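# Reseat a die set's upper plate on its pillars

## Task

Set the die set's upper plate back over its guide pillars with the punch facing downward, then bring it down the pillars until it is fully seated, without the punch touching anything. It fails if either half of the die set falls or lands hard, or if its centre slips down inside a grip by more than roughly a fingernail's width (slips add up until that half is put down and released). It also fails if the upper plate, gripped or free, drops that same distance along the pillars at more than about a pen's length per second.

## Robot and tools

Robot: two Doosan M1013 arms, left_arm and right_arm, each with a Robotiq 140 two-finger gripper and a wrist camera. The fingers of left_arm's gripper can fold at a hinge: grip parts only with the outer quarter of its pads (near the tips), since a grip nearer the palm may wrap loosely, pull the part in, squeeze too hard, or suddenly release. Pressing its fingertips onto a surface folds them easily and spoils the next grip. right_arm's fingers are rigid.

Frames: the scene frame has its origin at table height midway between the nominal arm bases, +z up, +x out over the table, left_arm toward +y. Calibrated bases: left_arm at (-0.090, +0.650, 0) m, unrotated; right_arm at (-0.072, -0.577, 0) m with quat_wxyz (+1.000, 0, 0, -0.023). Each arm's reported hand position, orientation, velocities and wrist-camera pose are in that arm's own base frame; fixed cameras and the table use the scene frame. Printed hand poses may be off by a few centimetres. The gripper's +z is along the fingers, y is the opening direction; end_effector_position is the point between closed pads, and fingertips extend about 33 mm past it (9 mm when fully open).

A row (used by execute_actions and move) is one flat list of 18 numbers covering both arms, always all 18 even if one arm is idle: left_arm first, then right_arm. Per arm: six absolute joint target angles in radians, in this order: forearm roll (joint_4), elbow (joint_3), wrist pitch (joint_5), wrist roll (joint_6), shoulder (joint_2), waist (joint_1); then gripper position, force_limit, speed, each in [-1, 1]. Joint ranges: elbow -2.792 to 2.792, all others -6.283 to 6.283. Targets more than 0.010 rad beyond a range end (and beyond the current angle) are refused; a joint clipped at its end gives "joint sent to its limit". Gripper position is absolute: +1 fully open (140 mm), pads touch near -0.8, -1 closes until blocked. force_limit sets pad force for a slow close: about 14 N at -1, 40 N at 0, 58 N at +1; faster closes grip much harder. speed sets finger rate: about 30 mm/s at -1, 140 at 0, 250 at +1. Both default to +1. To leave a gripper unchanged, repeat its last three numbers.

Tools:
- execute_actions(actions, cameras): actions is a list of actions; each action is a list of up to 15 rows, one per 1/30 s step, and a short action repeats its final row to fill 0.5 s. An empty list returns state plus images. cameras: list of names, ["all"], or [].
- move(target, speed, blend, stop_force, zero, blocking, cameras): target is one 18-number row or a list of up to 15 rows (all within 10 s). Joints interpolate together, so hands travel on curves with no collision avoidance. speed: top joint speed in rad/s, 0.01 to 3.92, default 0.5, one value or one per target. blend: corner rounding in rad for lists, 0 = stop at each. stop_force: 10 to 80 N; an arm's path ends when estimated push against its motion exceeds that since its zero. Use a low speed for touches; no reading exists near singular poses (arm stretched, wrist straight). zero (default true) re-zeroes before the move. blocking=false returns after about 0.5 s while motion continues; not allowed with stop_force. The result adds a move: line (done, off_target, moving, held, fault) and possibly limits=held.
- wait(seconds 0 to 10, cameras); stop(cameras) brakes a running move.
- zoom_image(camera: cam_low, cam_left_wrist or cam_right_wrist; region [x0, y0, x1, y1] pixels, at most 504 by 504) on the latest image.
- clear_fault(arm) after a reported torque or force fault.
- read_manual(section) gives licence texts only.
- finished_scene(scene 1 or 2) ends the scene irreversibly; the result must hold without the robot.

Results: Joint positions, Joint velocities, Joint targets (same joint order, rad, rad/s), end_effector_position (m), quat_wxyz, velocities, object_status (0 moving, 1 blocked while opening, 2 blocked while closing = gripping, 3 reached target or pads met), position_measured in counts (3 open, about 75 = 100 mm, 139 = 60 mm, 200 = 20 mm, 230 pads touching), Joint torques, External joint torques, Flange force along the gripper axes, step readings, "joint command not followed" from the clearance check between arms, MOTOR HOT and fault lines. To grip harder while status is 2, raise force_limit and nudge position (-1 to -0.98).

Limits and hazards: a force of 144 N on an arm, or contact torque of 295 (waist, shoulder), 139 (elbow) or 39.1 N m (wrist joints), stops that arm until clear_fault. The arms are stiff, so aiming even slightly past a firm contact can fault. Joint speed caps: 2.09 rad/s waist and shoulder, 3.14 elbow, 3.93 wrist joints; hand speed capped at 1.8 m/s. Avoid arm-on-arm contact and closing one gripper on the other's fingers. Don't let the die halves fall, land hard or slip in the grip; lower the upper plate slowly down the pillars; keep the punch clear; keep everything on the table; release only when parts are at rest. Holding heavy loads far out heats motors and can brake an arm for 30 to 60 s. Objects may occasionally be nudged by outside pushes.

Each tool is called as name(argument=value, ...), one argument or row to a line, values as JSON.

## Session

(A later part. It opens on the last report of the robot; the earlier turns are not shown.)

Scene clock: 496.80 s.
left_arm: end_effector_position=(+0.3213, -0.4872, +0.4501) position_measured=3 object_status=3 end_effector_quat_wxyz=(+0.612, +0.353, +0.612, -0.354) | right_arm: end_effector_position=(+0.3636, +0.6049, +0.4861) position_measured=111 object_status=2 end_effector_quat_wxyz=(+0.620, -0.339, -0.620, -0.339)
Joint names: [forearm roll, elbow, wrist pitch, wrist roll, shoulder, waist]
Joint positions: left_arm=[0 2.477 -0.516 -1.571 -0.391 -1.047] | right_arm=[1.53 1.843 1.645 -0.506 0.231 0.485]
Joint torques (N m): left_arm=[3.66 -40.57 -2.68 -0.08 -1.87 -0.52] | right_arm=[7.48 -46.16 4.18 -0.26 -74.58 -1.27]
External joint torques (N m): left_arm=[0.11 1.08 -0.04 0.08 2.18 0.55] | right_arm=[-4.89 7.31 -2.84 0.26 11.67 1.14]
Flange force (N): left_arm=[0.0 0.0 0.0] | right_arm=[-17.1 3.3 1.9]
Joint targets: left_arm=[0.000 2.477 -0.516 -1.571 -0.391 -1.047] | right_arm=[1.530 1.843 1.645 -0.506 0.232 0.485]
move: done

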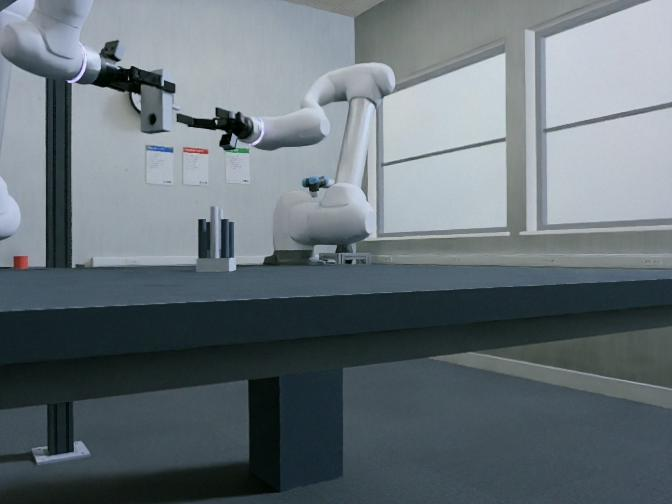

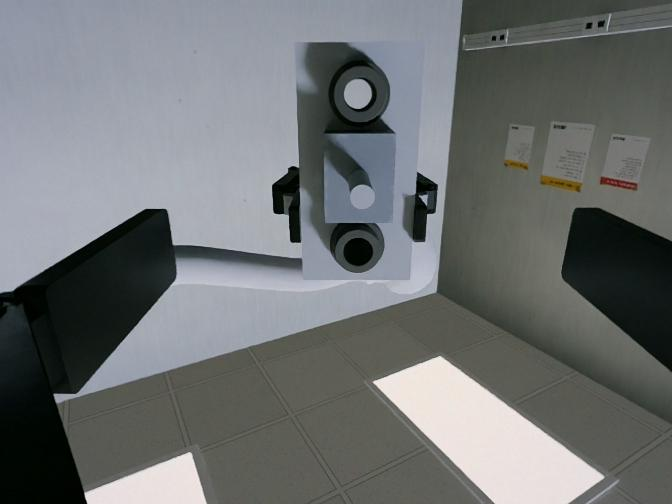

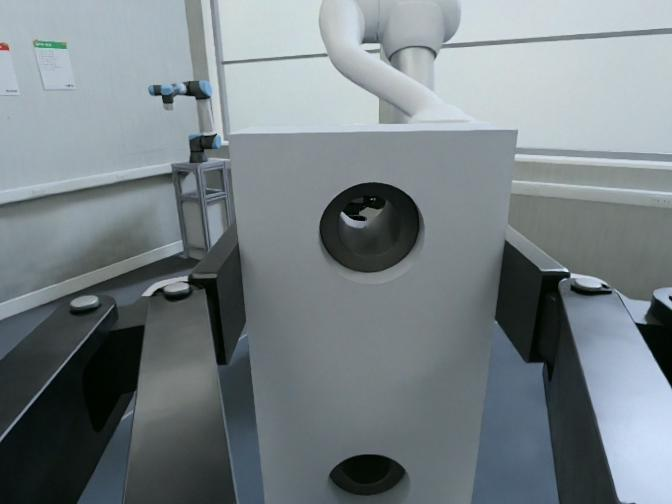

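move(
  target=[
    [0,2.4774,-0.5158,-1.571,-0.3908,-0.0706,1,1,-1,1.5297,1.8432,1.6452,-0.5058,0.2315,0.4847,-1,1,0.2],
    [-1.2581,1.9536,1.3822,0.8217,0.4497,-0.0706,1,1,-1,1.5297,1.8432,1.6452,-0.5058,0.2315,0.4847,-1,1,0.2],
  ],
  speed=0.8,
  blend=[0.3,0],
  cameras=["cam_left_wrist"],
)

move(
  target=[-1.2581,1.9536,1.3822,0.8217,0.4497,-0.0706,1,1,-1,0,0.8851,1.702,-0.1694,0.5545,0.9588,-1,1,0.2],
  speed=0.35,
  cameras=["all"],
)

Scene clock: 584.40 s.
left_arm: end_effector_position=(+0.5924, -0.3189, +0.1837) position_measured=3 object_status=3 end_effector_quat_wxyz=(+0.369, +0.628, +0.526, -0.439) | right_arm: end_effector_position=(+0.3636, +0.6049, +0.4861) position_measured=111 object_status=2 end_effector_quat_wxyz=(+0.620, -0.339, -0.620, -0.339)
Joint names: [forearm roll, elbow, wrist pitch, wrist roll, shoulder, waist]
Joint positions: left_arm=[-1.258 1.954 1.382 0.822 0.45 -0.071] | right_arm=[1.53 1.843 1.645 -0.506 0.231 0.485]
Joint torques (N m): left_arm=[-0.89 -25.59 2.04 -0.03 -75.09 -0.44] | right_arm=[7.47 -45.51 4.38 -0.28 -74.65 -1.14]
External joint torques (N m): left_arm=[0.07 0.44 -0.17 0.03 4.15 0.52] | right_arm=[-4.89 6.75 -3.03 0.28 11.77 1.07]
Flange force (N): left_arm=[5.8 3.8 0.7] | right_arm=[-16.6 4.6 2.0]
Joint targets: left_arm=[-1.258 1.954 1.382 0.822 0.450 -0.071] | right_arm=[1.530 1.843 1.645 -0.506 0.232 0.485]
move: done
Images, in order (width x height): cam_left_wrist 672x504.

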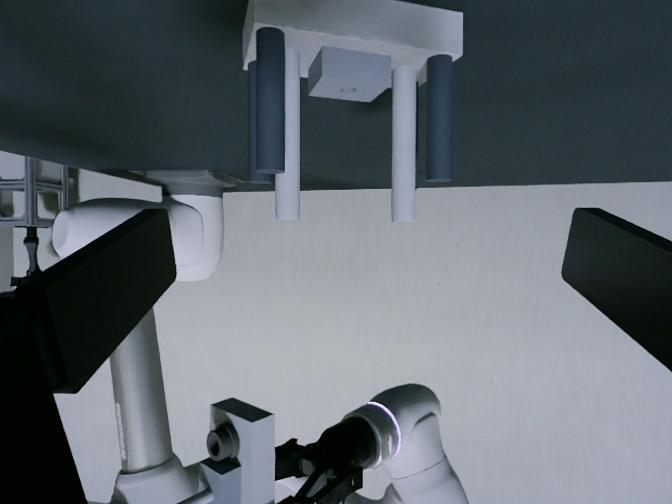

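Scene clock: 589.10 s.
left_arm: end_effector_position=(+0.5924, -0.3189, +0.1837) position_measured=3 object_status=3 end_effector_quat_wxyz=(+0.369, +0.628, +0.526, -0.439) | right_arm: end_effector_position=(+0.4776, +0.7406, +0.4202) position_measured=111 object_status=2 end_effector_quat_wxyz=(+0.000, +0.219, +0.976, +0.000)
Joint names: [forearm roll, elbow, wrist pitch, wrist roll, shoulder, waist]
Joint positions: left_arm=[-1.258 1.954 1.382 0.822 0.45 -0.071] | right_arm=[0 0.885 1.702 -0.169 0.555 0.959]
Joint torques (N m): left_arm=[-0.86 -25.64 2.07 -0.07 -75.27 -0.42] | right_arm=[3.33 -50.57 -0.08 -0.28 -113.49 -0.61]
External joint torques (N m): left_arm=[0.01 0.54 -0.2 0.07 4.88 -0.08] | right_arm=[0.99 9.01 0.08 0.28 17.45 0.89]
Flange force (N): left_arm=[6.5 4.5 1.9] | right_arm=[0.5 6.7 15.2]
Joint targets: left_arm=[-1.258 1.954 1.382 0.822 0.450 -0.071] | right_arm=[0.000 0.885 1.702 -0.169 0.554 0.959]
move: done

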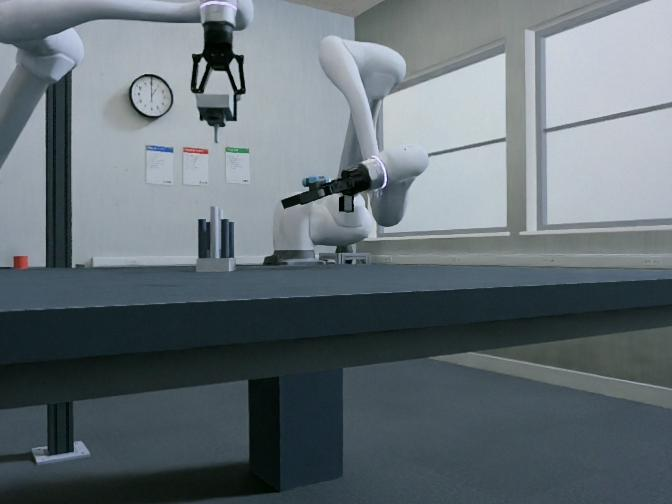

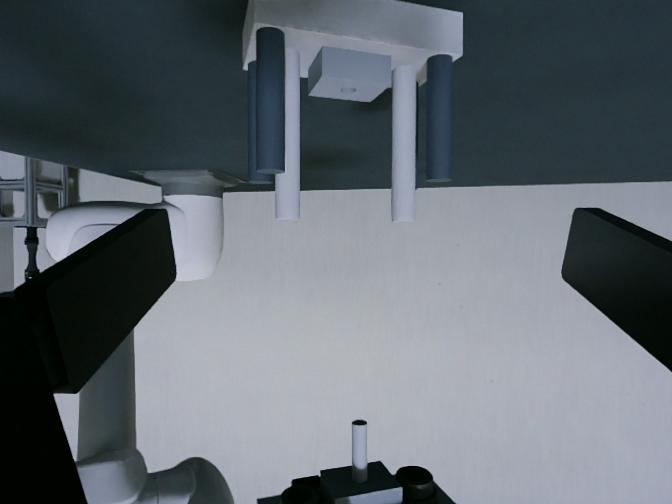

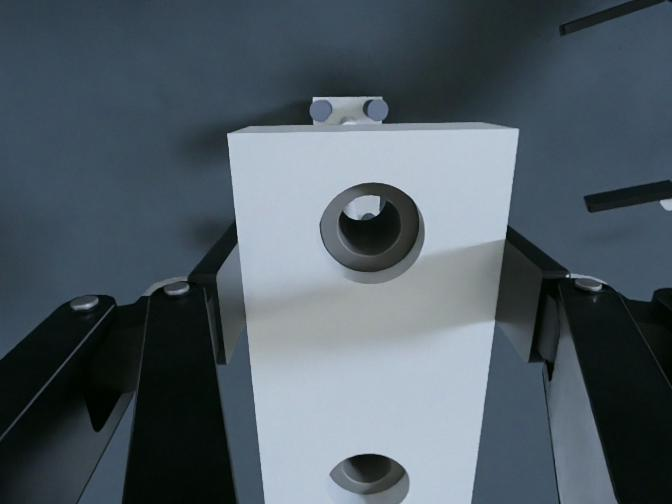

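move(
  target=[-1.2581,1.9536,1.3822,0.8217,0.4497,-0.0706,1,1,-1,0,1.1736,1.4084,-0.1694,0.5596,0.9588,-1,1,0.2],
  speed=0.2,
  cameras=["all"],
)

zoom_image(
  camera="cam_left_wrist",
  region=[230, 50, 480, 400],
)

zoom_image(
  camera="cam_right_wrist",
  region=[250, 90, 490, 290],
)

zoom_image(
  camera="cam_low",
  region=[160, 100, 290, 280],
)

Scene clock: 604.93 s.
left_arm: end_effector_position=(+0.5924, -0.3189, +0.1837) position_measured=3 object_status=3 end_effector_quat_wxyz=(+0.369, +0.628, +0.526, -0.439) | right_arm: end_effector_position=(+0.4778, +0.7407, +0.2548) position_measured=111 object_status=2 end_effector_quat_wxyz=(+0.000, +0.219, +0.976, +0.000)
Joint names: [forearm roll, elbow, wrist pitch, wrist roll, shoulder, waist]
Joint positions: left_arm=[-1.258 1.954 1.382 0.822 0.45 -0.071] | right_arm=[0 1.174 1.408 -0.169 0.56 0.959]
Joint torques (N m): left_arm=[-0.88 -25.65 2.06 -0.06 -75.15 -0.45] | right_arm=[3.22 -50.28 -0.02 -0.29 -113.9 -0.93]
External joint torques (N m): left_arm=[0.07 0.62 -0.2 0.06 5.06 0.31] | right_arm=[1.06 9 0.02 0.29 17.89 0.87]
Flange force (N): left_arm=[6.9 4.5 1.4] | right_arm=[0.5 6.3 17.3]
Joint targets: left_arm=[-1.258 1.954 1.382 0.822 0.450 -0.071] | right_arm=[0.000 1.174 1.408 -0.169 0.560 0.959]
move: done

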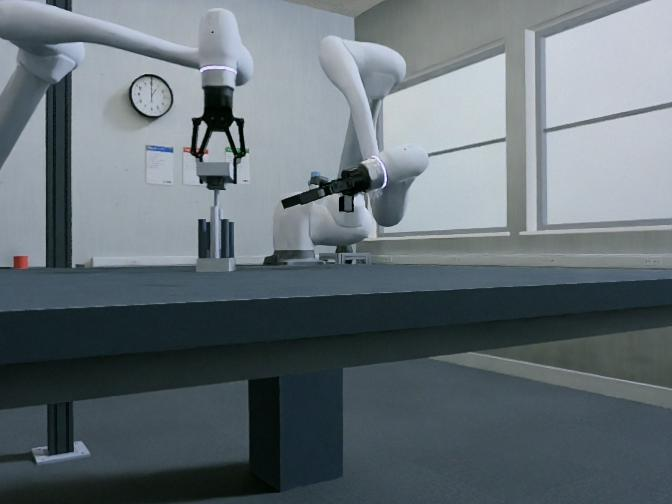

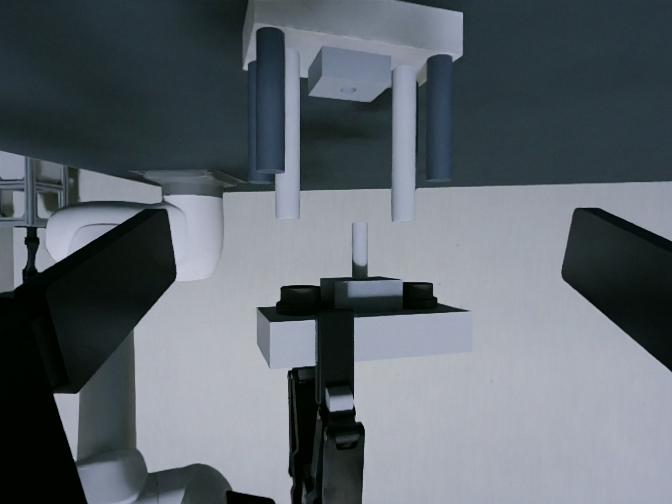

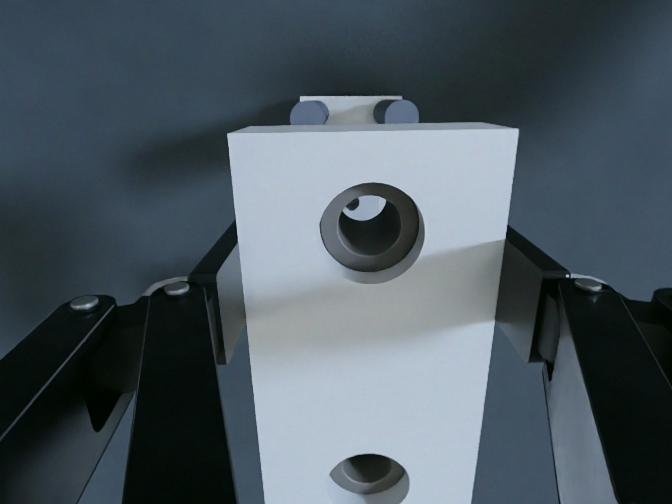

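Scaled by 1.440 from the camera's 672x504 image, which has a finer 960x720 frame.

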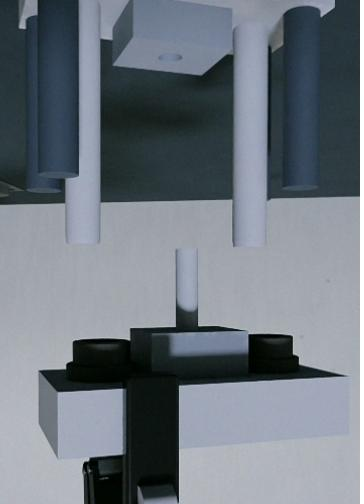

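Scaled by 2.100 from the camera's 672x504 image, which has a finer 960x720 frame.

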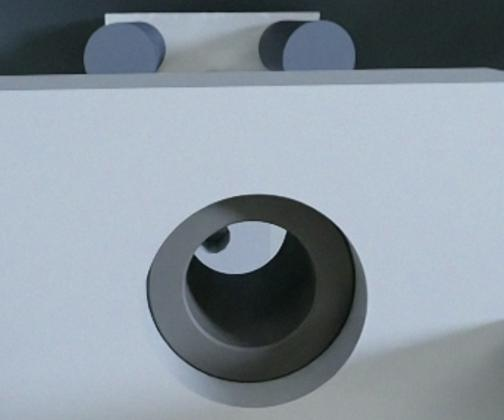

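Scaled by 2.800 from the camera's 672x504 image, which has a finer 960x720 frame.

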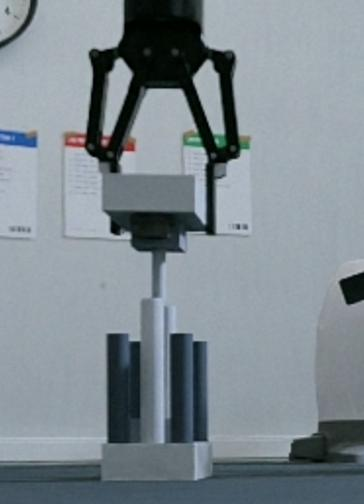

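zoom_image(
  camera="cam_right_wrist",
  region=[220, 85, 372, 199],
)

zoom_image(
  camera="cam_right_wrist",
  region=[372, 85, 524, 199],
)

Scaled by 3.316 from the camera's 672x504 image, which has a finer 960x720 frame.

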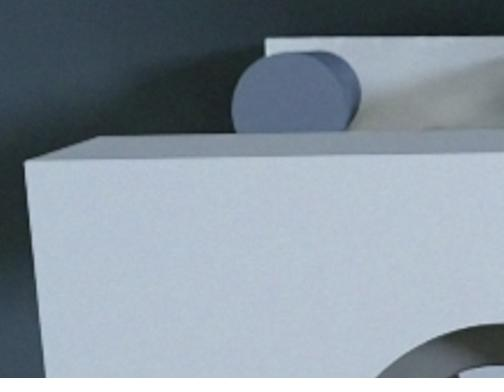

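Scaled by 3.316 from the camera's 672x504 image, which has a finer 960x720 frame.

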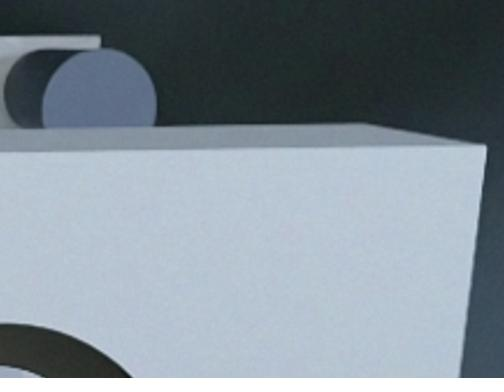

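move(
  target=[-1.2581,1.9536,1.3822,0.8217,0.4497,-0.0706,1,1,-1,0,1.2288,1.3427,-0.1553,0.5701,0.9729,-1,1,0.2],
  speed=0.05,
  cameras=["all"],
)

zoom_image(
  camera="cam_left_wrist",
  region=[240, 170, 480, 350],
)

zoom_image(
  camera="cam_right_wrist",
  region=[300, 160, 440, 300],
)

zoom_image(
  camera="cam_low",
  region=[175, 150, 265, 280],
)

Scene clock: 666.93 s.
left_arm: end_effector_position=(+0.5924, -0.3189, +0.1837) position_measured=3 object_status=3 end_effector_quat_wxyz=(+0.369, +0.628, +0.526, -0.439) | right_arm: end_effector_position=(+0.4663, +0.7460, +0.2154) position_measured=111 object_status=2 end_effector_quat_wxyz=(+0.000, +0.219, +0.976, +0.000)
Joint names: [forearm roll, elbow, wrist pitch, wrist roll, shoulder, waist]
Joint positions: left_arm=[-1.258 1.954 1.382 0.822 0.45 -0.071] | right_arm=[0 1.229 1.343 -0.155 0.57 0.973]
Joint torques (N m): left_arm=[-0.89 -25.6 2.07 -0.04 -75.41 -0.42] | right_arm=[3.26 -49.73 -0.11 -0.32 -114.32 -0.46]
External joint torques (N m): left_arm=[0.08 0.51 -0.2 0.04 4.95 0.3] | right_arm=[1.01 8.66 0.11 0.32 16.91 0.68]
Flange force (N): left_arm=[6.7 4.6 1.3] | right_arm=[0.5 5.1 16.9]
Joint targets: left_arm=[-1.258 1.954 1.382 0.822 0.450 -0.071] | right_arm=[0.000 1.229 1.343 -0.155 0.570 0.973]
move: done

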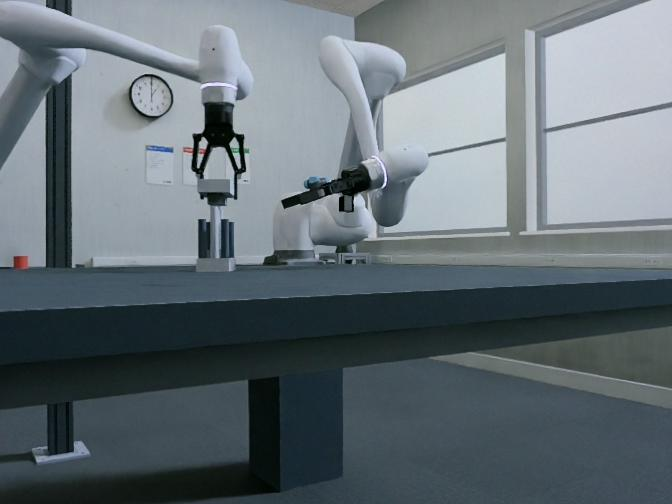

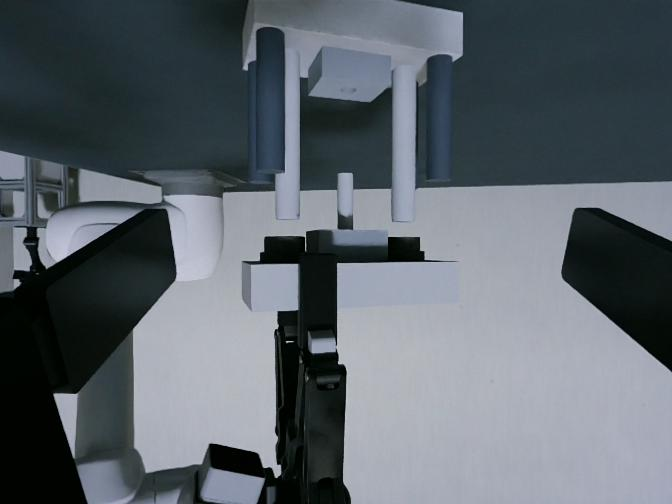

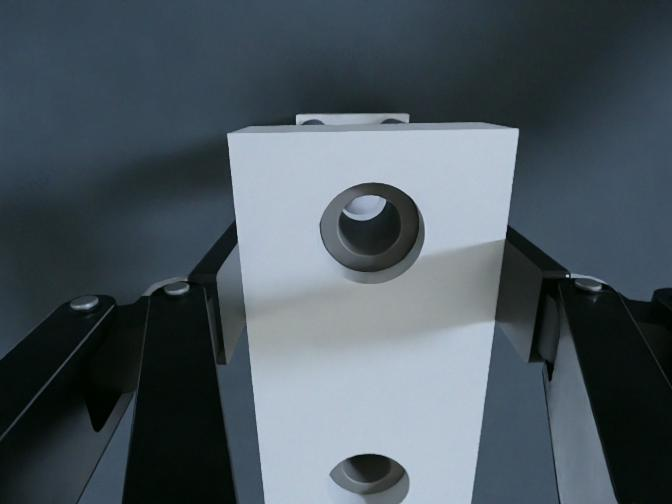

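Scaled by 2.100 from the camera's 672x504 image, which has a finer 960x720 frame.

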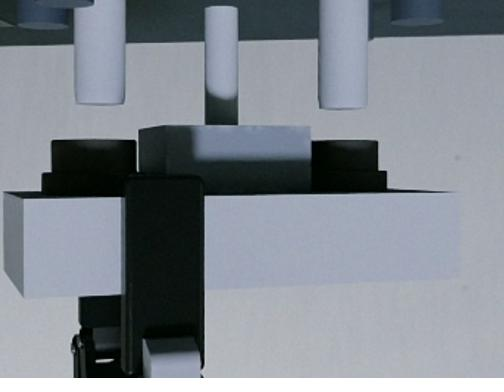

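Scaled by 3.600 from the camera's 672x504 image, which has a finer 960x720 frame.

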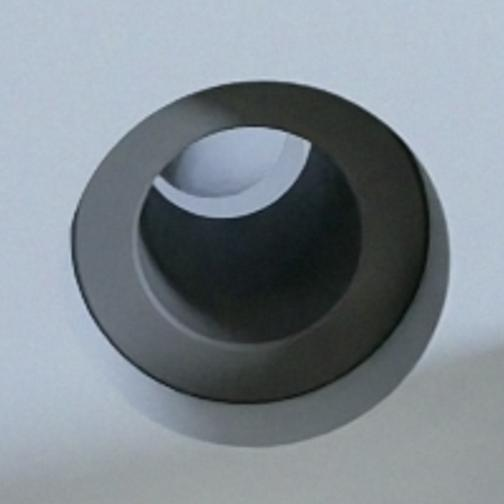

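Scaled by 3.877 from the camera's 672x504 image, which has a finer 960x720 frame.

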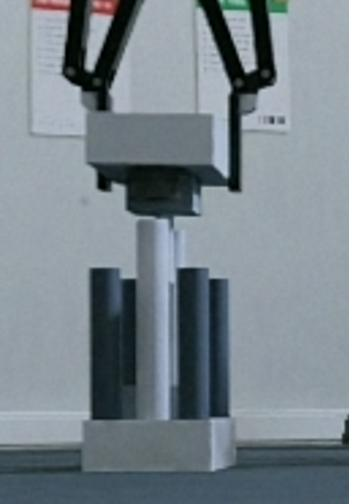

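zoom_image(
  camera="cam_low",
  region=[192, 176, 240, 216],
)

zoom_image(
  camera="cam_right_wrist",
  region=[330, 175, 410, 235],
)

zoom_image(
  camera="cam_left_wrist",
  region=[250, 200, 350, 275],
)

zoom_image(
  camera="cam_left_wrist",
  region=[350, 200, 450, 275],
)

Scaled by 10.500 from the camera's 672x504 image, which has a finer 960x720 frame.

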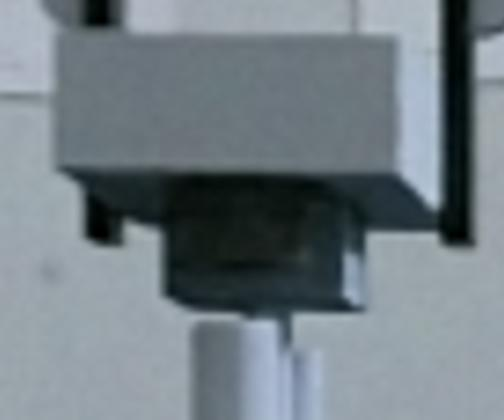

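Scaled by 6.300 from the camera's 672x504 image, which has a finer 960x720 frame.

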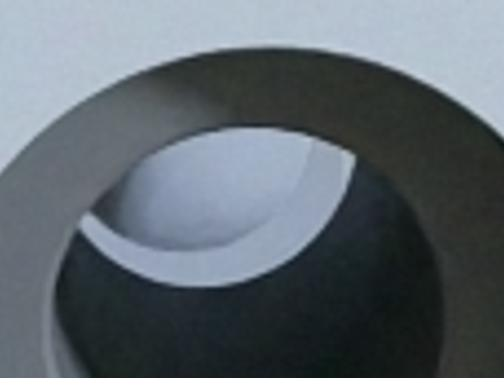

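Scaled by 5.040 from the camera's 672x504 image, which has a finer 960x720 frame.

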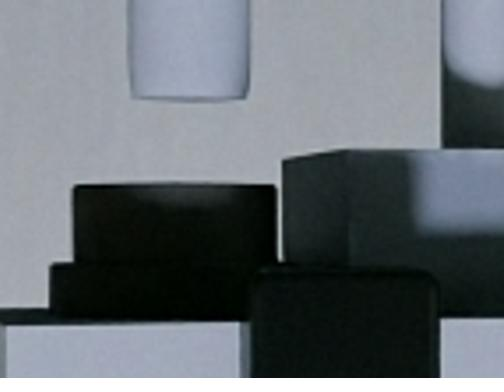

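Scaled by 5.040 from the camera's 672x504 image, which has a finer 960x720 frame.

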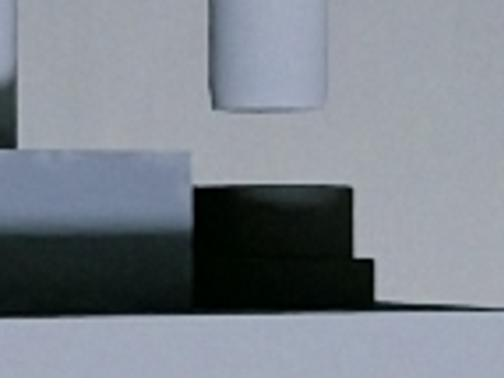

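move(
  target=[
    [-1.2581,1.9536,1.3822,0.8217,0.4497,-0.0706,1,1,-1,0,1.2280,1.3431,-0.1583,0.5705,0.9699,-1,1,0.2],
    [-0.8935,0.9488,2.0751,0.6835,0.9843,-0.2892,1,1,-1,0,1.2280,1.3431,-0.1583,0.5705,0.9699,-1,1,0.2],
  ],
  speed=[0.05,0.4],
  cameras=["all"],
)

zoom_image(
  camera="cam_left_wrist",
  region=[220, 130, 460, 310],
)

zoom_image(
  camera="cam_right_wrist",
  region=[330, 175, 410, 235],
)

Scene clock: 771.83 s.
left_arm: end_effector_position=(+0.7351, -0.4195, +0.1838) position_measured=3 object_status=3 end_effector_quat_wxyz=(+0.148, +0.791, +0.212, -0.554) | right_arm: end_effector_position=(+0.4687, +0.7449, +0.2156) position_measured=111 object_status=2 end_effector_quat_wxyz=(+0.000, +0.219, +0.976, +0.000)
Joint names: [forearm roll, elbow, wrist pitch, wrist roll, shoulder, waist]
Joint positions: left_arm=[-0.893 0.949 2.075 0.684 0.984 -0.289] | right_arm=[0 1.228 1.343 -0.158 0.571 0.97]
Joint torques (N m): left_arm=[0.7 -37.71 1.78 -0.07 -129.63 -0.74] | right_arm=[3.25 -49.59 -0.1 -0.19 -113.9 -0.92]
External joint torques (N m): left_arm=[0.1 1.23 -0.18 0.07 6.42 0.55] | right_arm=[0.99 8.79 0.1 0.19 17.33 1.02]
Flange force (N): left_arm=[6.9 4.6 -3.2] | right_arm=[0.7 5.5 17.2]
Joint targets: left_arm=[-0.893 0.949 2.075 0.683 0.984 -0.289] | right_arm=[0.000 1.228 1.343 -0.158 0.571 0.970]
move: done

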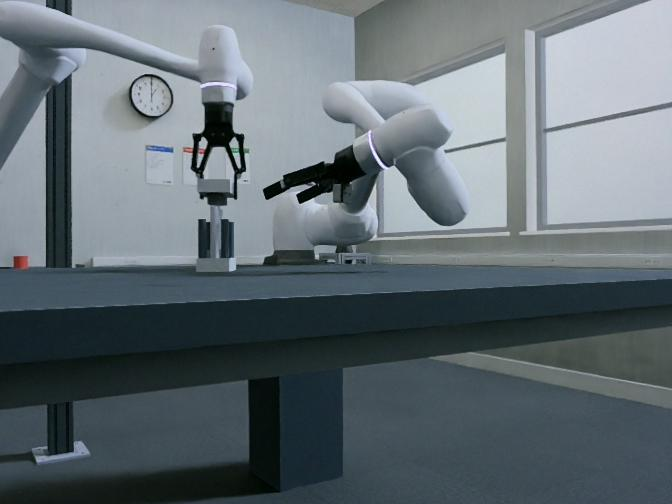

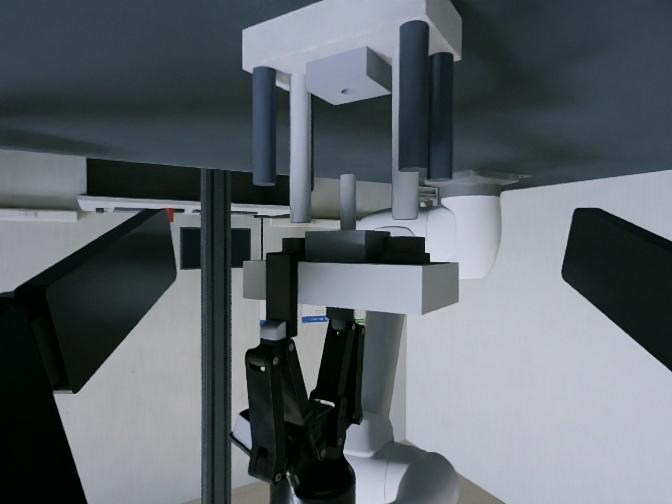

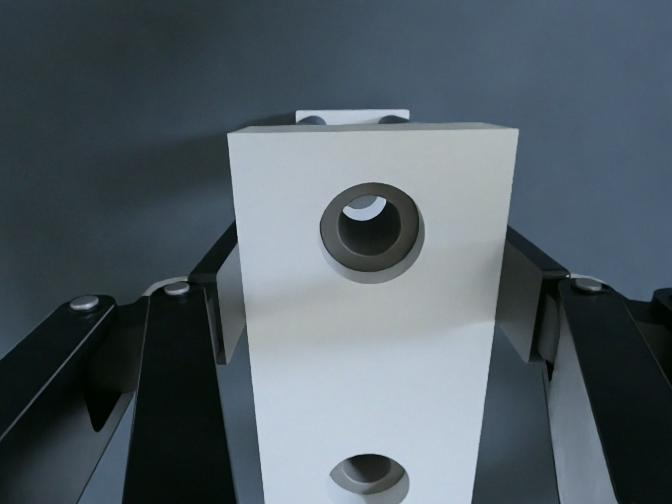

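Scaled by 2.100 from the camera's 672x504 image, which has a finer 960x720 frame.

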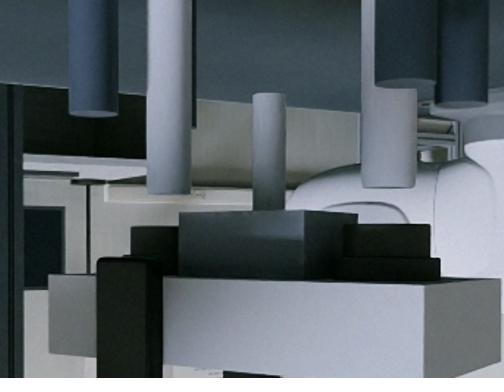

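Scaled by 6.300 from the camera's 672x504 image, which has a finer 960x720 frame.

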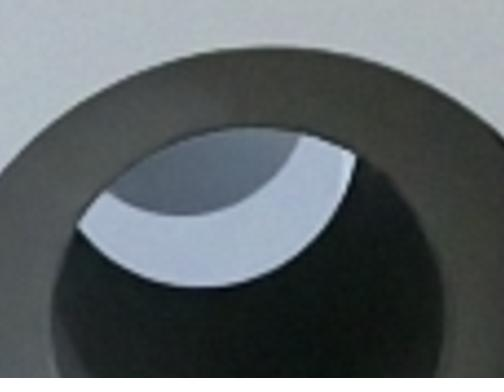

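zoom_image(
  camera="cam_left_wrist",
  region=[270, 190, 350, 260],
)

zoom_image(
  camera="cam_left_wrist",
  region=[370, 190, 450, 260],
)

zoom_image(
  camera="cam_left_wrist",
  region=[230, 20, 470, 200],
)

Scaled by 6.300 from the camera's 672x504 image, which has a finer 960x720 frame.

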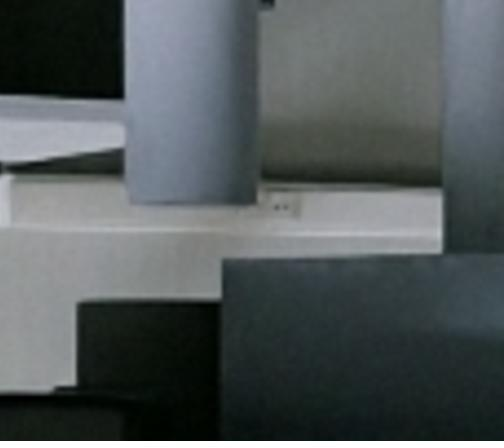

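Scaled by 6.300 from the camera's 672x504 image, which has a finer 960x720 frame.

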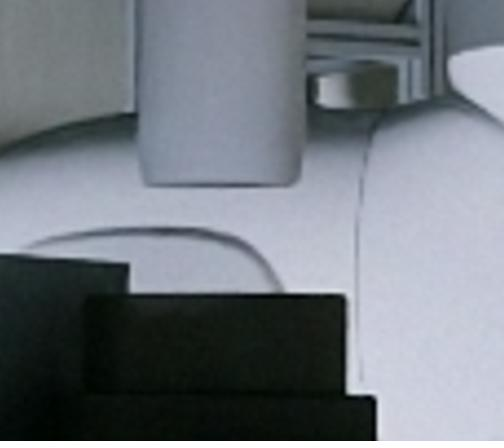

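Scaled by 2.100 from the camera's 672x504 image, which has a finer 960x720 frame.

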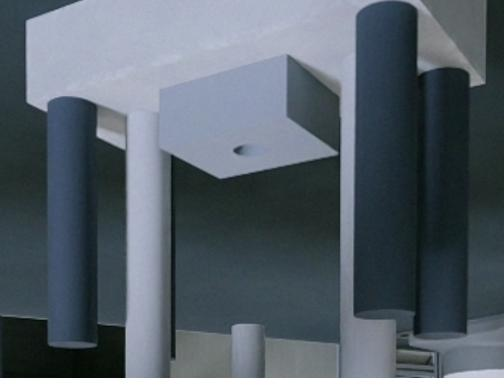

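move(
  target=[-0.8935,0.9488,2.0751,0.6835,0.9843,-0.2892,1,1,-1,0,1.2291,1.3425,-0.1466,0.5700,0.9696,-1,1,0.2],
  speed=0.05,
  cameras=["all"],
)

zoom_image(
  camera="cam_right_wrist",
  region=[330, 175, 410, 235],
)

zoom_image(
  camera="cam_left_wrist",
  region=[270, 190, 350, 260],
)

zoom_image(
  camera="cam_left_wrist",
  region=[370, 190, 450, 260],
)

zoom_image(
  camera="cam_low",
  region=[192, 176, 240, 216],
)

zoom_image(
  camera="cam_right_wrist",
  region=[220, 100, 520, 150],
)

Scene clock: 845.33 s.
left_arm: end_effector_position=(+0.7351, -0.4194, +0.1839) position_measured=3 object_status=3 end_effector_quat_wxyz=(+0.148, +0.791, +0.212, -0.554) | right_arm: end_effector_position=(+0.4688, +0.7444, +0.2154) position_measured=111 object_status=2 end_effector_quat_wxyz=(+0.000, +0.225, +0.974, +0.000)
Joint names: [forearm roll, elbow, wrist pitch, wrist roll, shoulder, waist]
Joint positions: left_arm=[-0.893 0.949 2.075 0.684 0.984 -0.289] | right_arm=[0 1.229 1.343 -0.147 0.57 0.97]
Joint torques (N m): left_arm=[0.7 -37.47 1.8 -0.09 -129.75 -0.35] | right_arm=[3.26 -49.65 -0.11 -0.28 -114.07 -0.96]
External joint torques (N m): left_arm=[0.1 1.04 -0.2 0.09 6.7 0.08] | right_arm=[1.02 8.54 0.11 0.28 16.62 1.11]
Flange force (N): left_arm=[7.2 5.7 -3.6] | right_arm=[1.0 5.1 16.6]
Joint targets: left_arm=[-0.893 0.949 2.075 0.683 0.984 -0.289] | right_arm=[0.000 1.229 1.342 -0.147 0.570 0.970]
move: done

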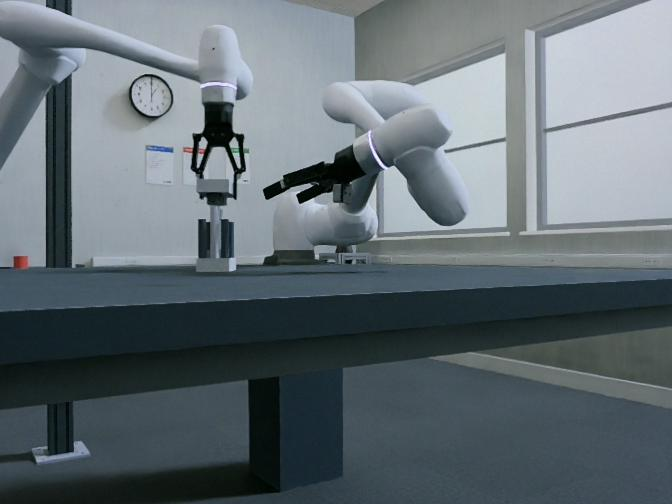

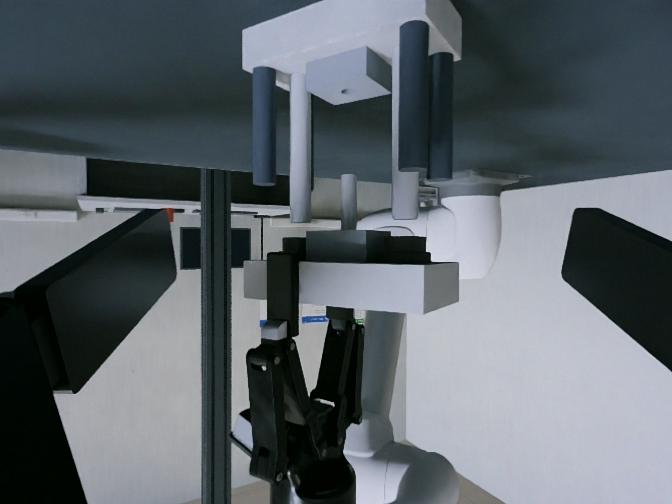

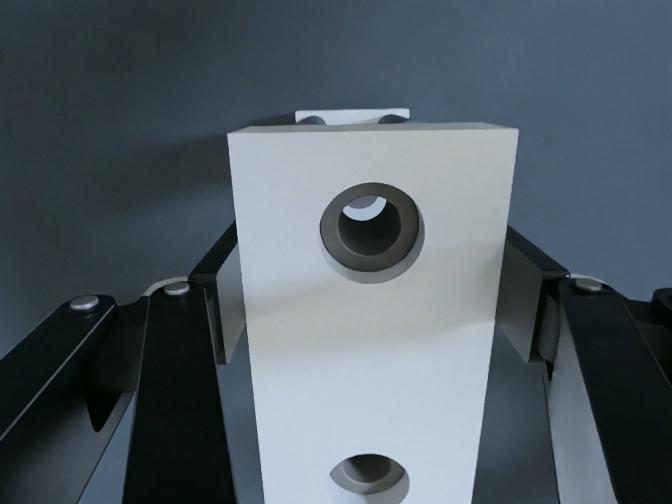

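Scaled by 6.300 from the camera's 672x504 image, which has a finer 960x720 frame.

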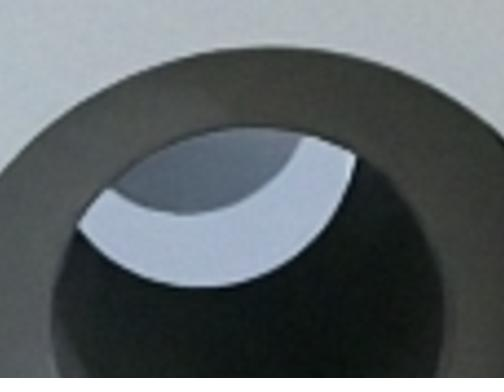

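Scaled by 6.300 from the camera's 672x504 image, which has a finer 960x720 frame.

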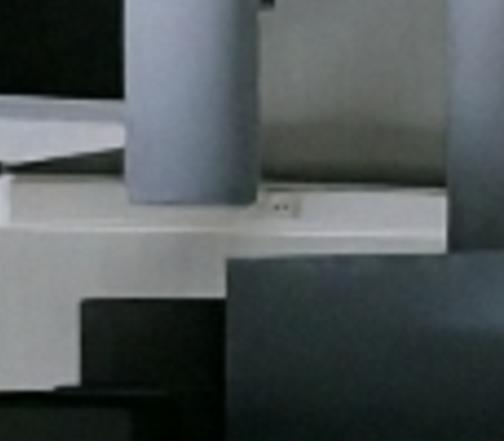

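Scaled by 6.300 from the camera's 672x504 image, which has a finer 960x720 frame.

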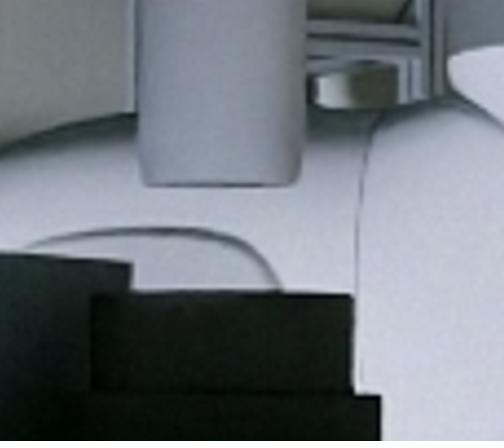

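Scaled by 10.500 from the camera's 672x504 image, which has a finer 960x720 frame.

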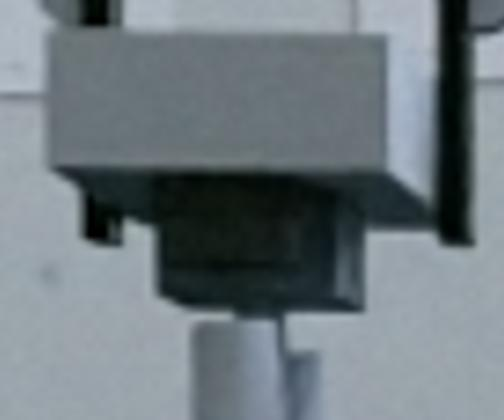

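Scaled by 1.680 from the camera's 672x504 image, which has a finer 960x720 frame.

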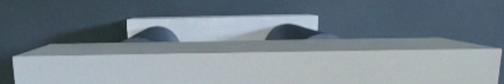

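move(
  target=[-0.8935,0.9488,2.0751,0.6835,0.9843,-0.2892,1,1,-1,0,1.2520,1.3116,-0.1466,0.5780,0.9696,-1,1,0.2],
  speed=0.02,
  stop_force=10,
  cameras=["all"],
)

zoom_image(
  camera="cam_right_wrist",
  region=[330, 175, 410, 235],
)

zoom_image(
  camera="cam_left_wrist",
  region=[260, 180, 460, 320],
)

Scene clock: 859.13 s.
left_arm: end_effector_position=(+0.7351, -0.4194, +0.1839) position_measured=3 object_status=3 end_effector_quat_wxyz=(+0.148, +0.791, +0.212, -0.554) | right_arm: end_effector_position=(+0.4688, +0.7445, +0.2009) position_measured=111 object_status=2 end_effector_quat_wxyz=(+0.000, +0.225, +0.974, +0.000)
Joint names: [forearm roll, elbow, wrist pitch, wrist roll, shoulder, waist]
Joint positions: left_arm=[-0.893 0.949 2.075 0.683 0.984 -0.289] | right_arm=[0 1.246 1.319 -0.147 0.576 0.97]
Joint torques (N m): left_arm=[0.7 -37.61 1.78 -0.08 -129.69 -0.58] | right_arm=[1.6 -47.1 -0.82 -0.4 -108.81 -6.68]
External joint torques (N m): left_arm=[0.11 0.98 -0.17 0.08 6.02 0.69] | right_arm=[2.67 6.03 0.83 0.4 10.41 6.99]
Flange force (N): left_arm=[6.6 4.5 -3.5] | right_arm=[8.1 3.1 10.1]
Joint targets: left_arm=[-0.893 0.949 2.075 0.683 0.984 -0.289] | right_arm=[0.000 1.246 1.319 -0.147 0.576 0.970]
move: contact (right_arm)

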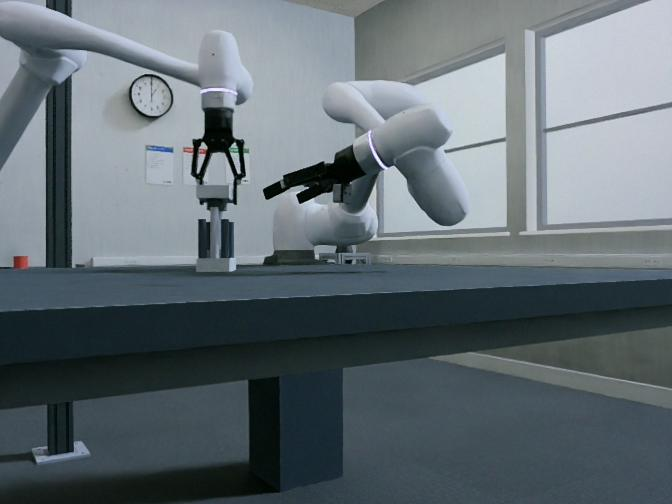

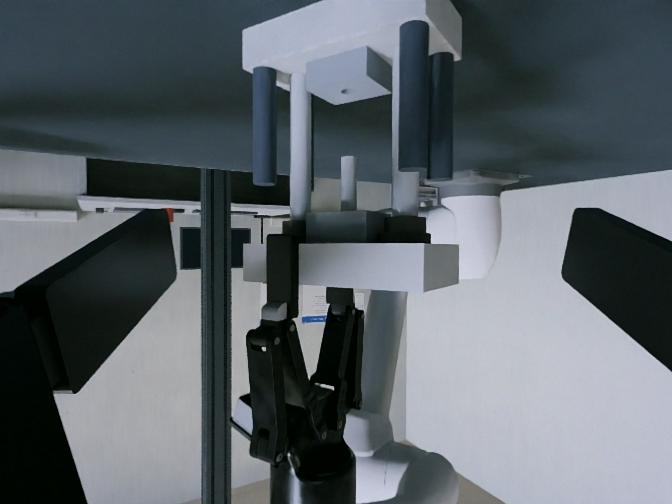

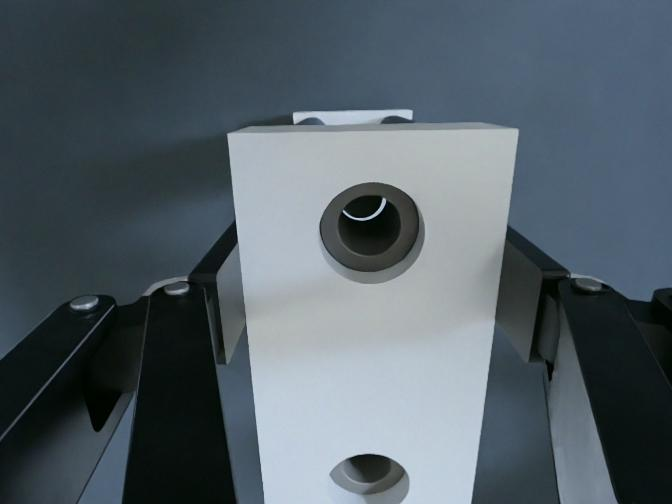

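Scaled by 6.300 from the camera's 672x504 image, which has a finer 960x720 frame.

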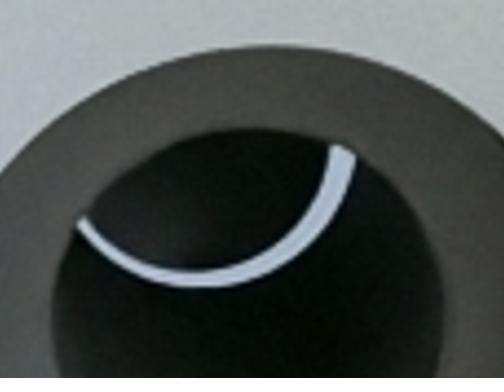

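Scaled by 2.520 from the camera's 672x504 image, which has a finer 960x720 frame.

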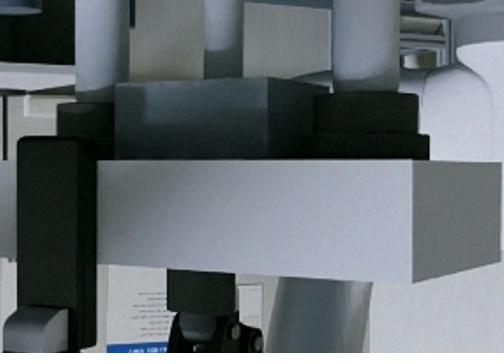

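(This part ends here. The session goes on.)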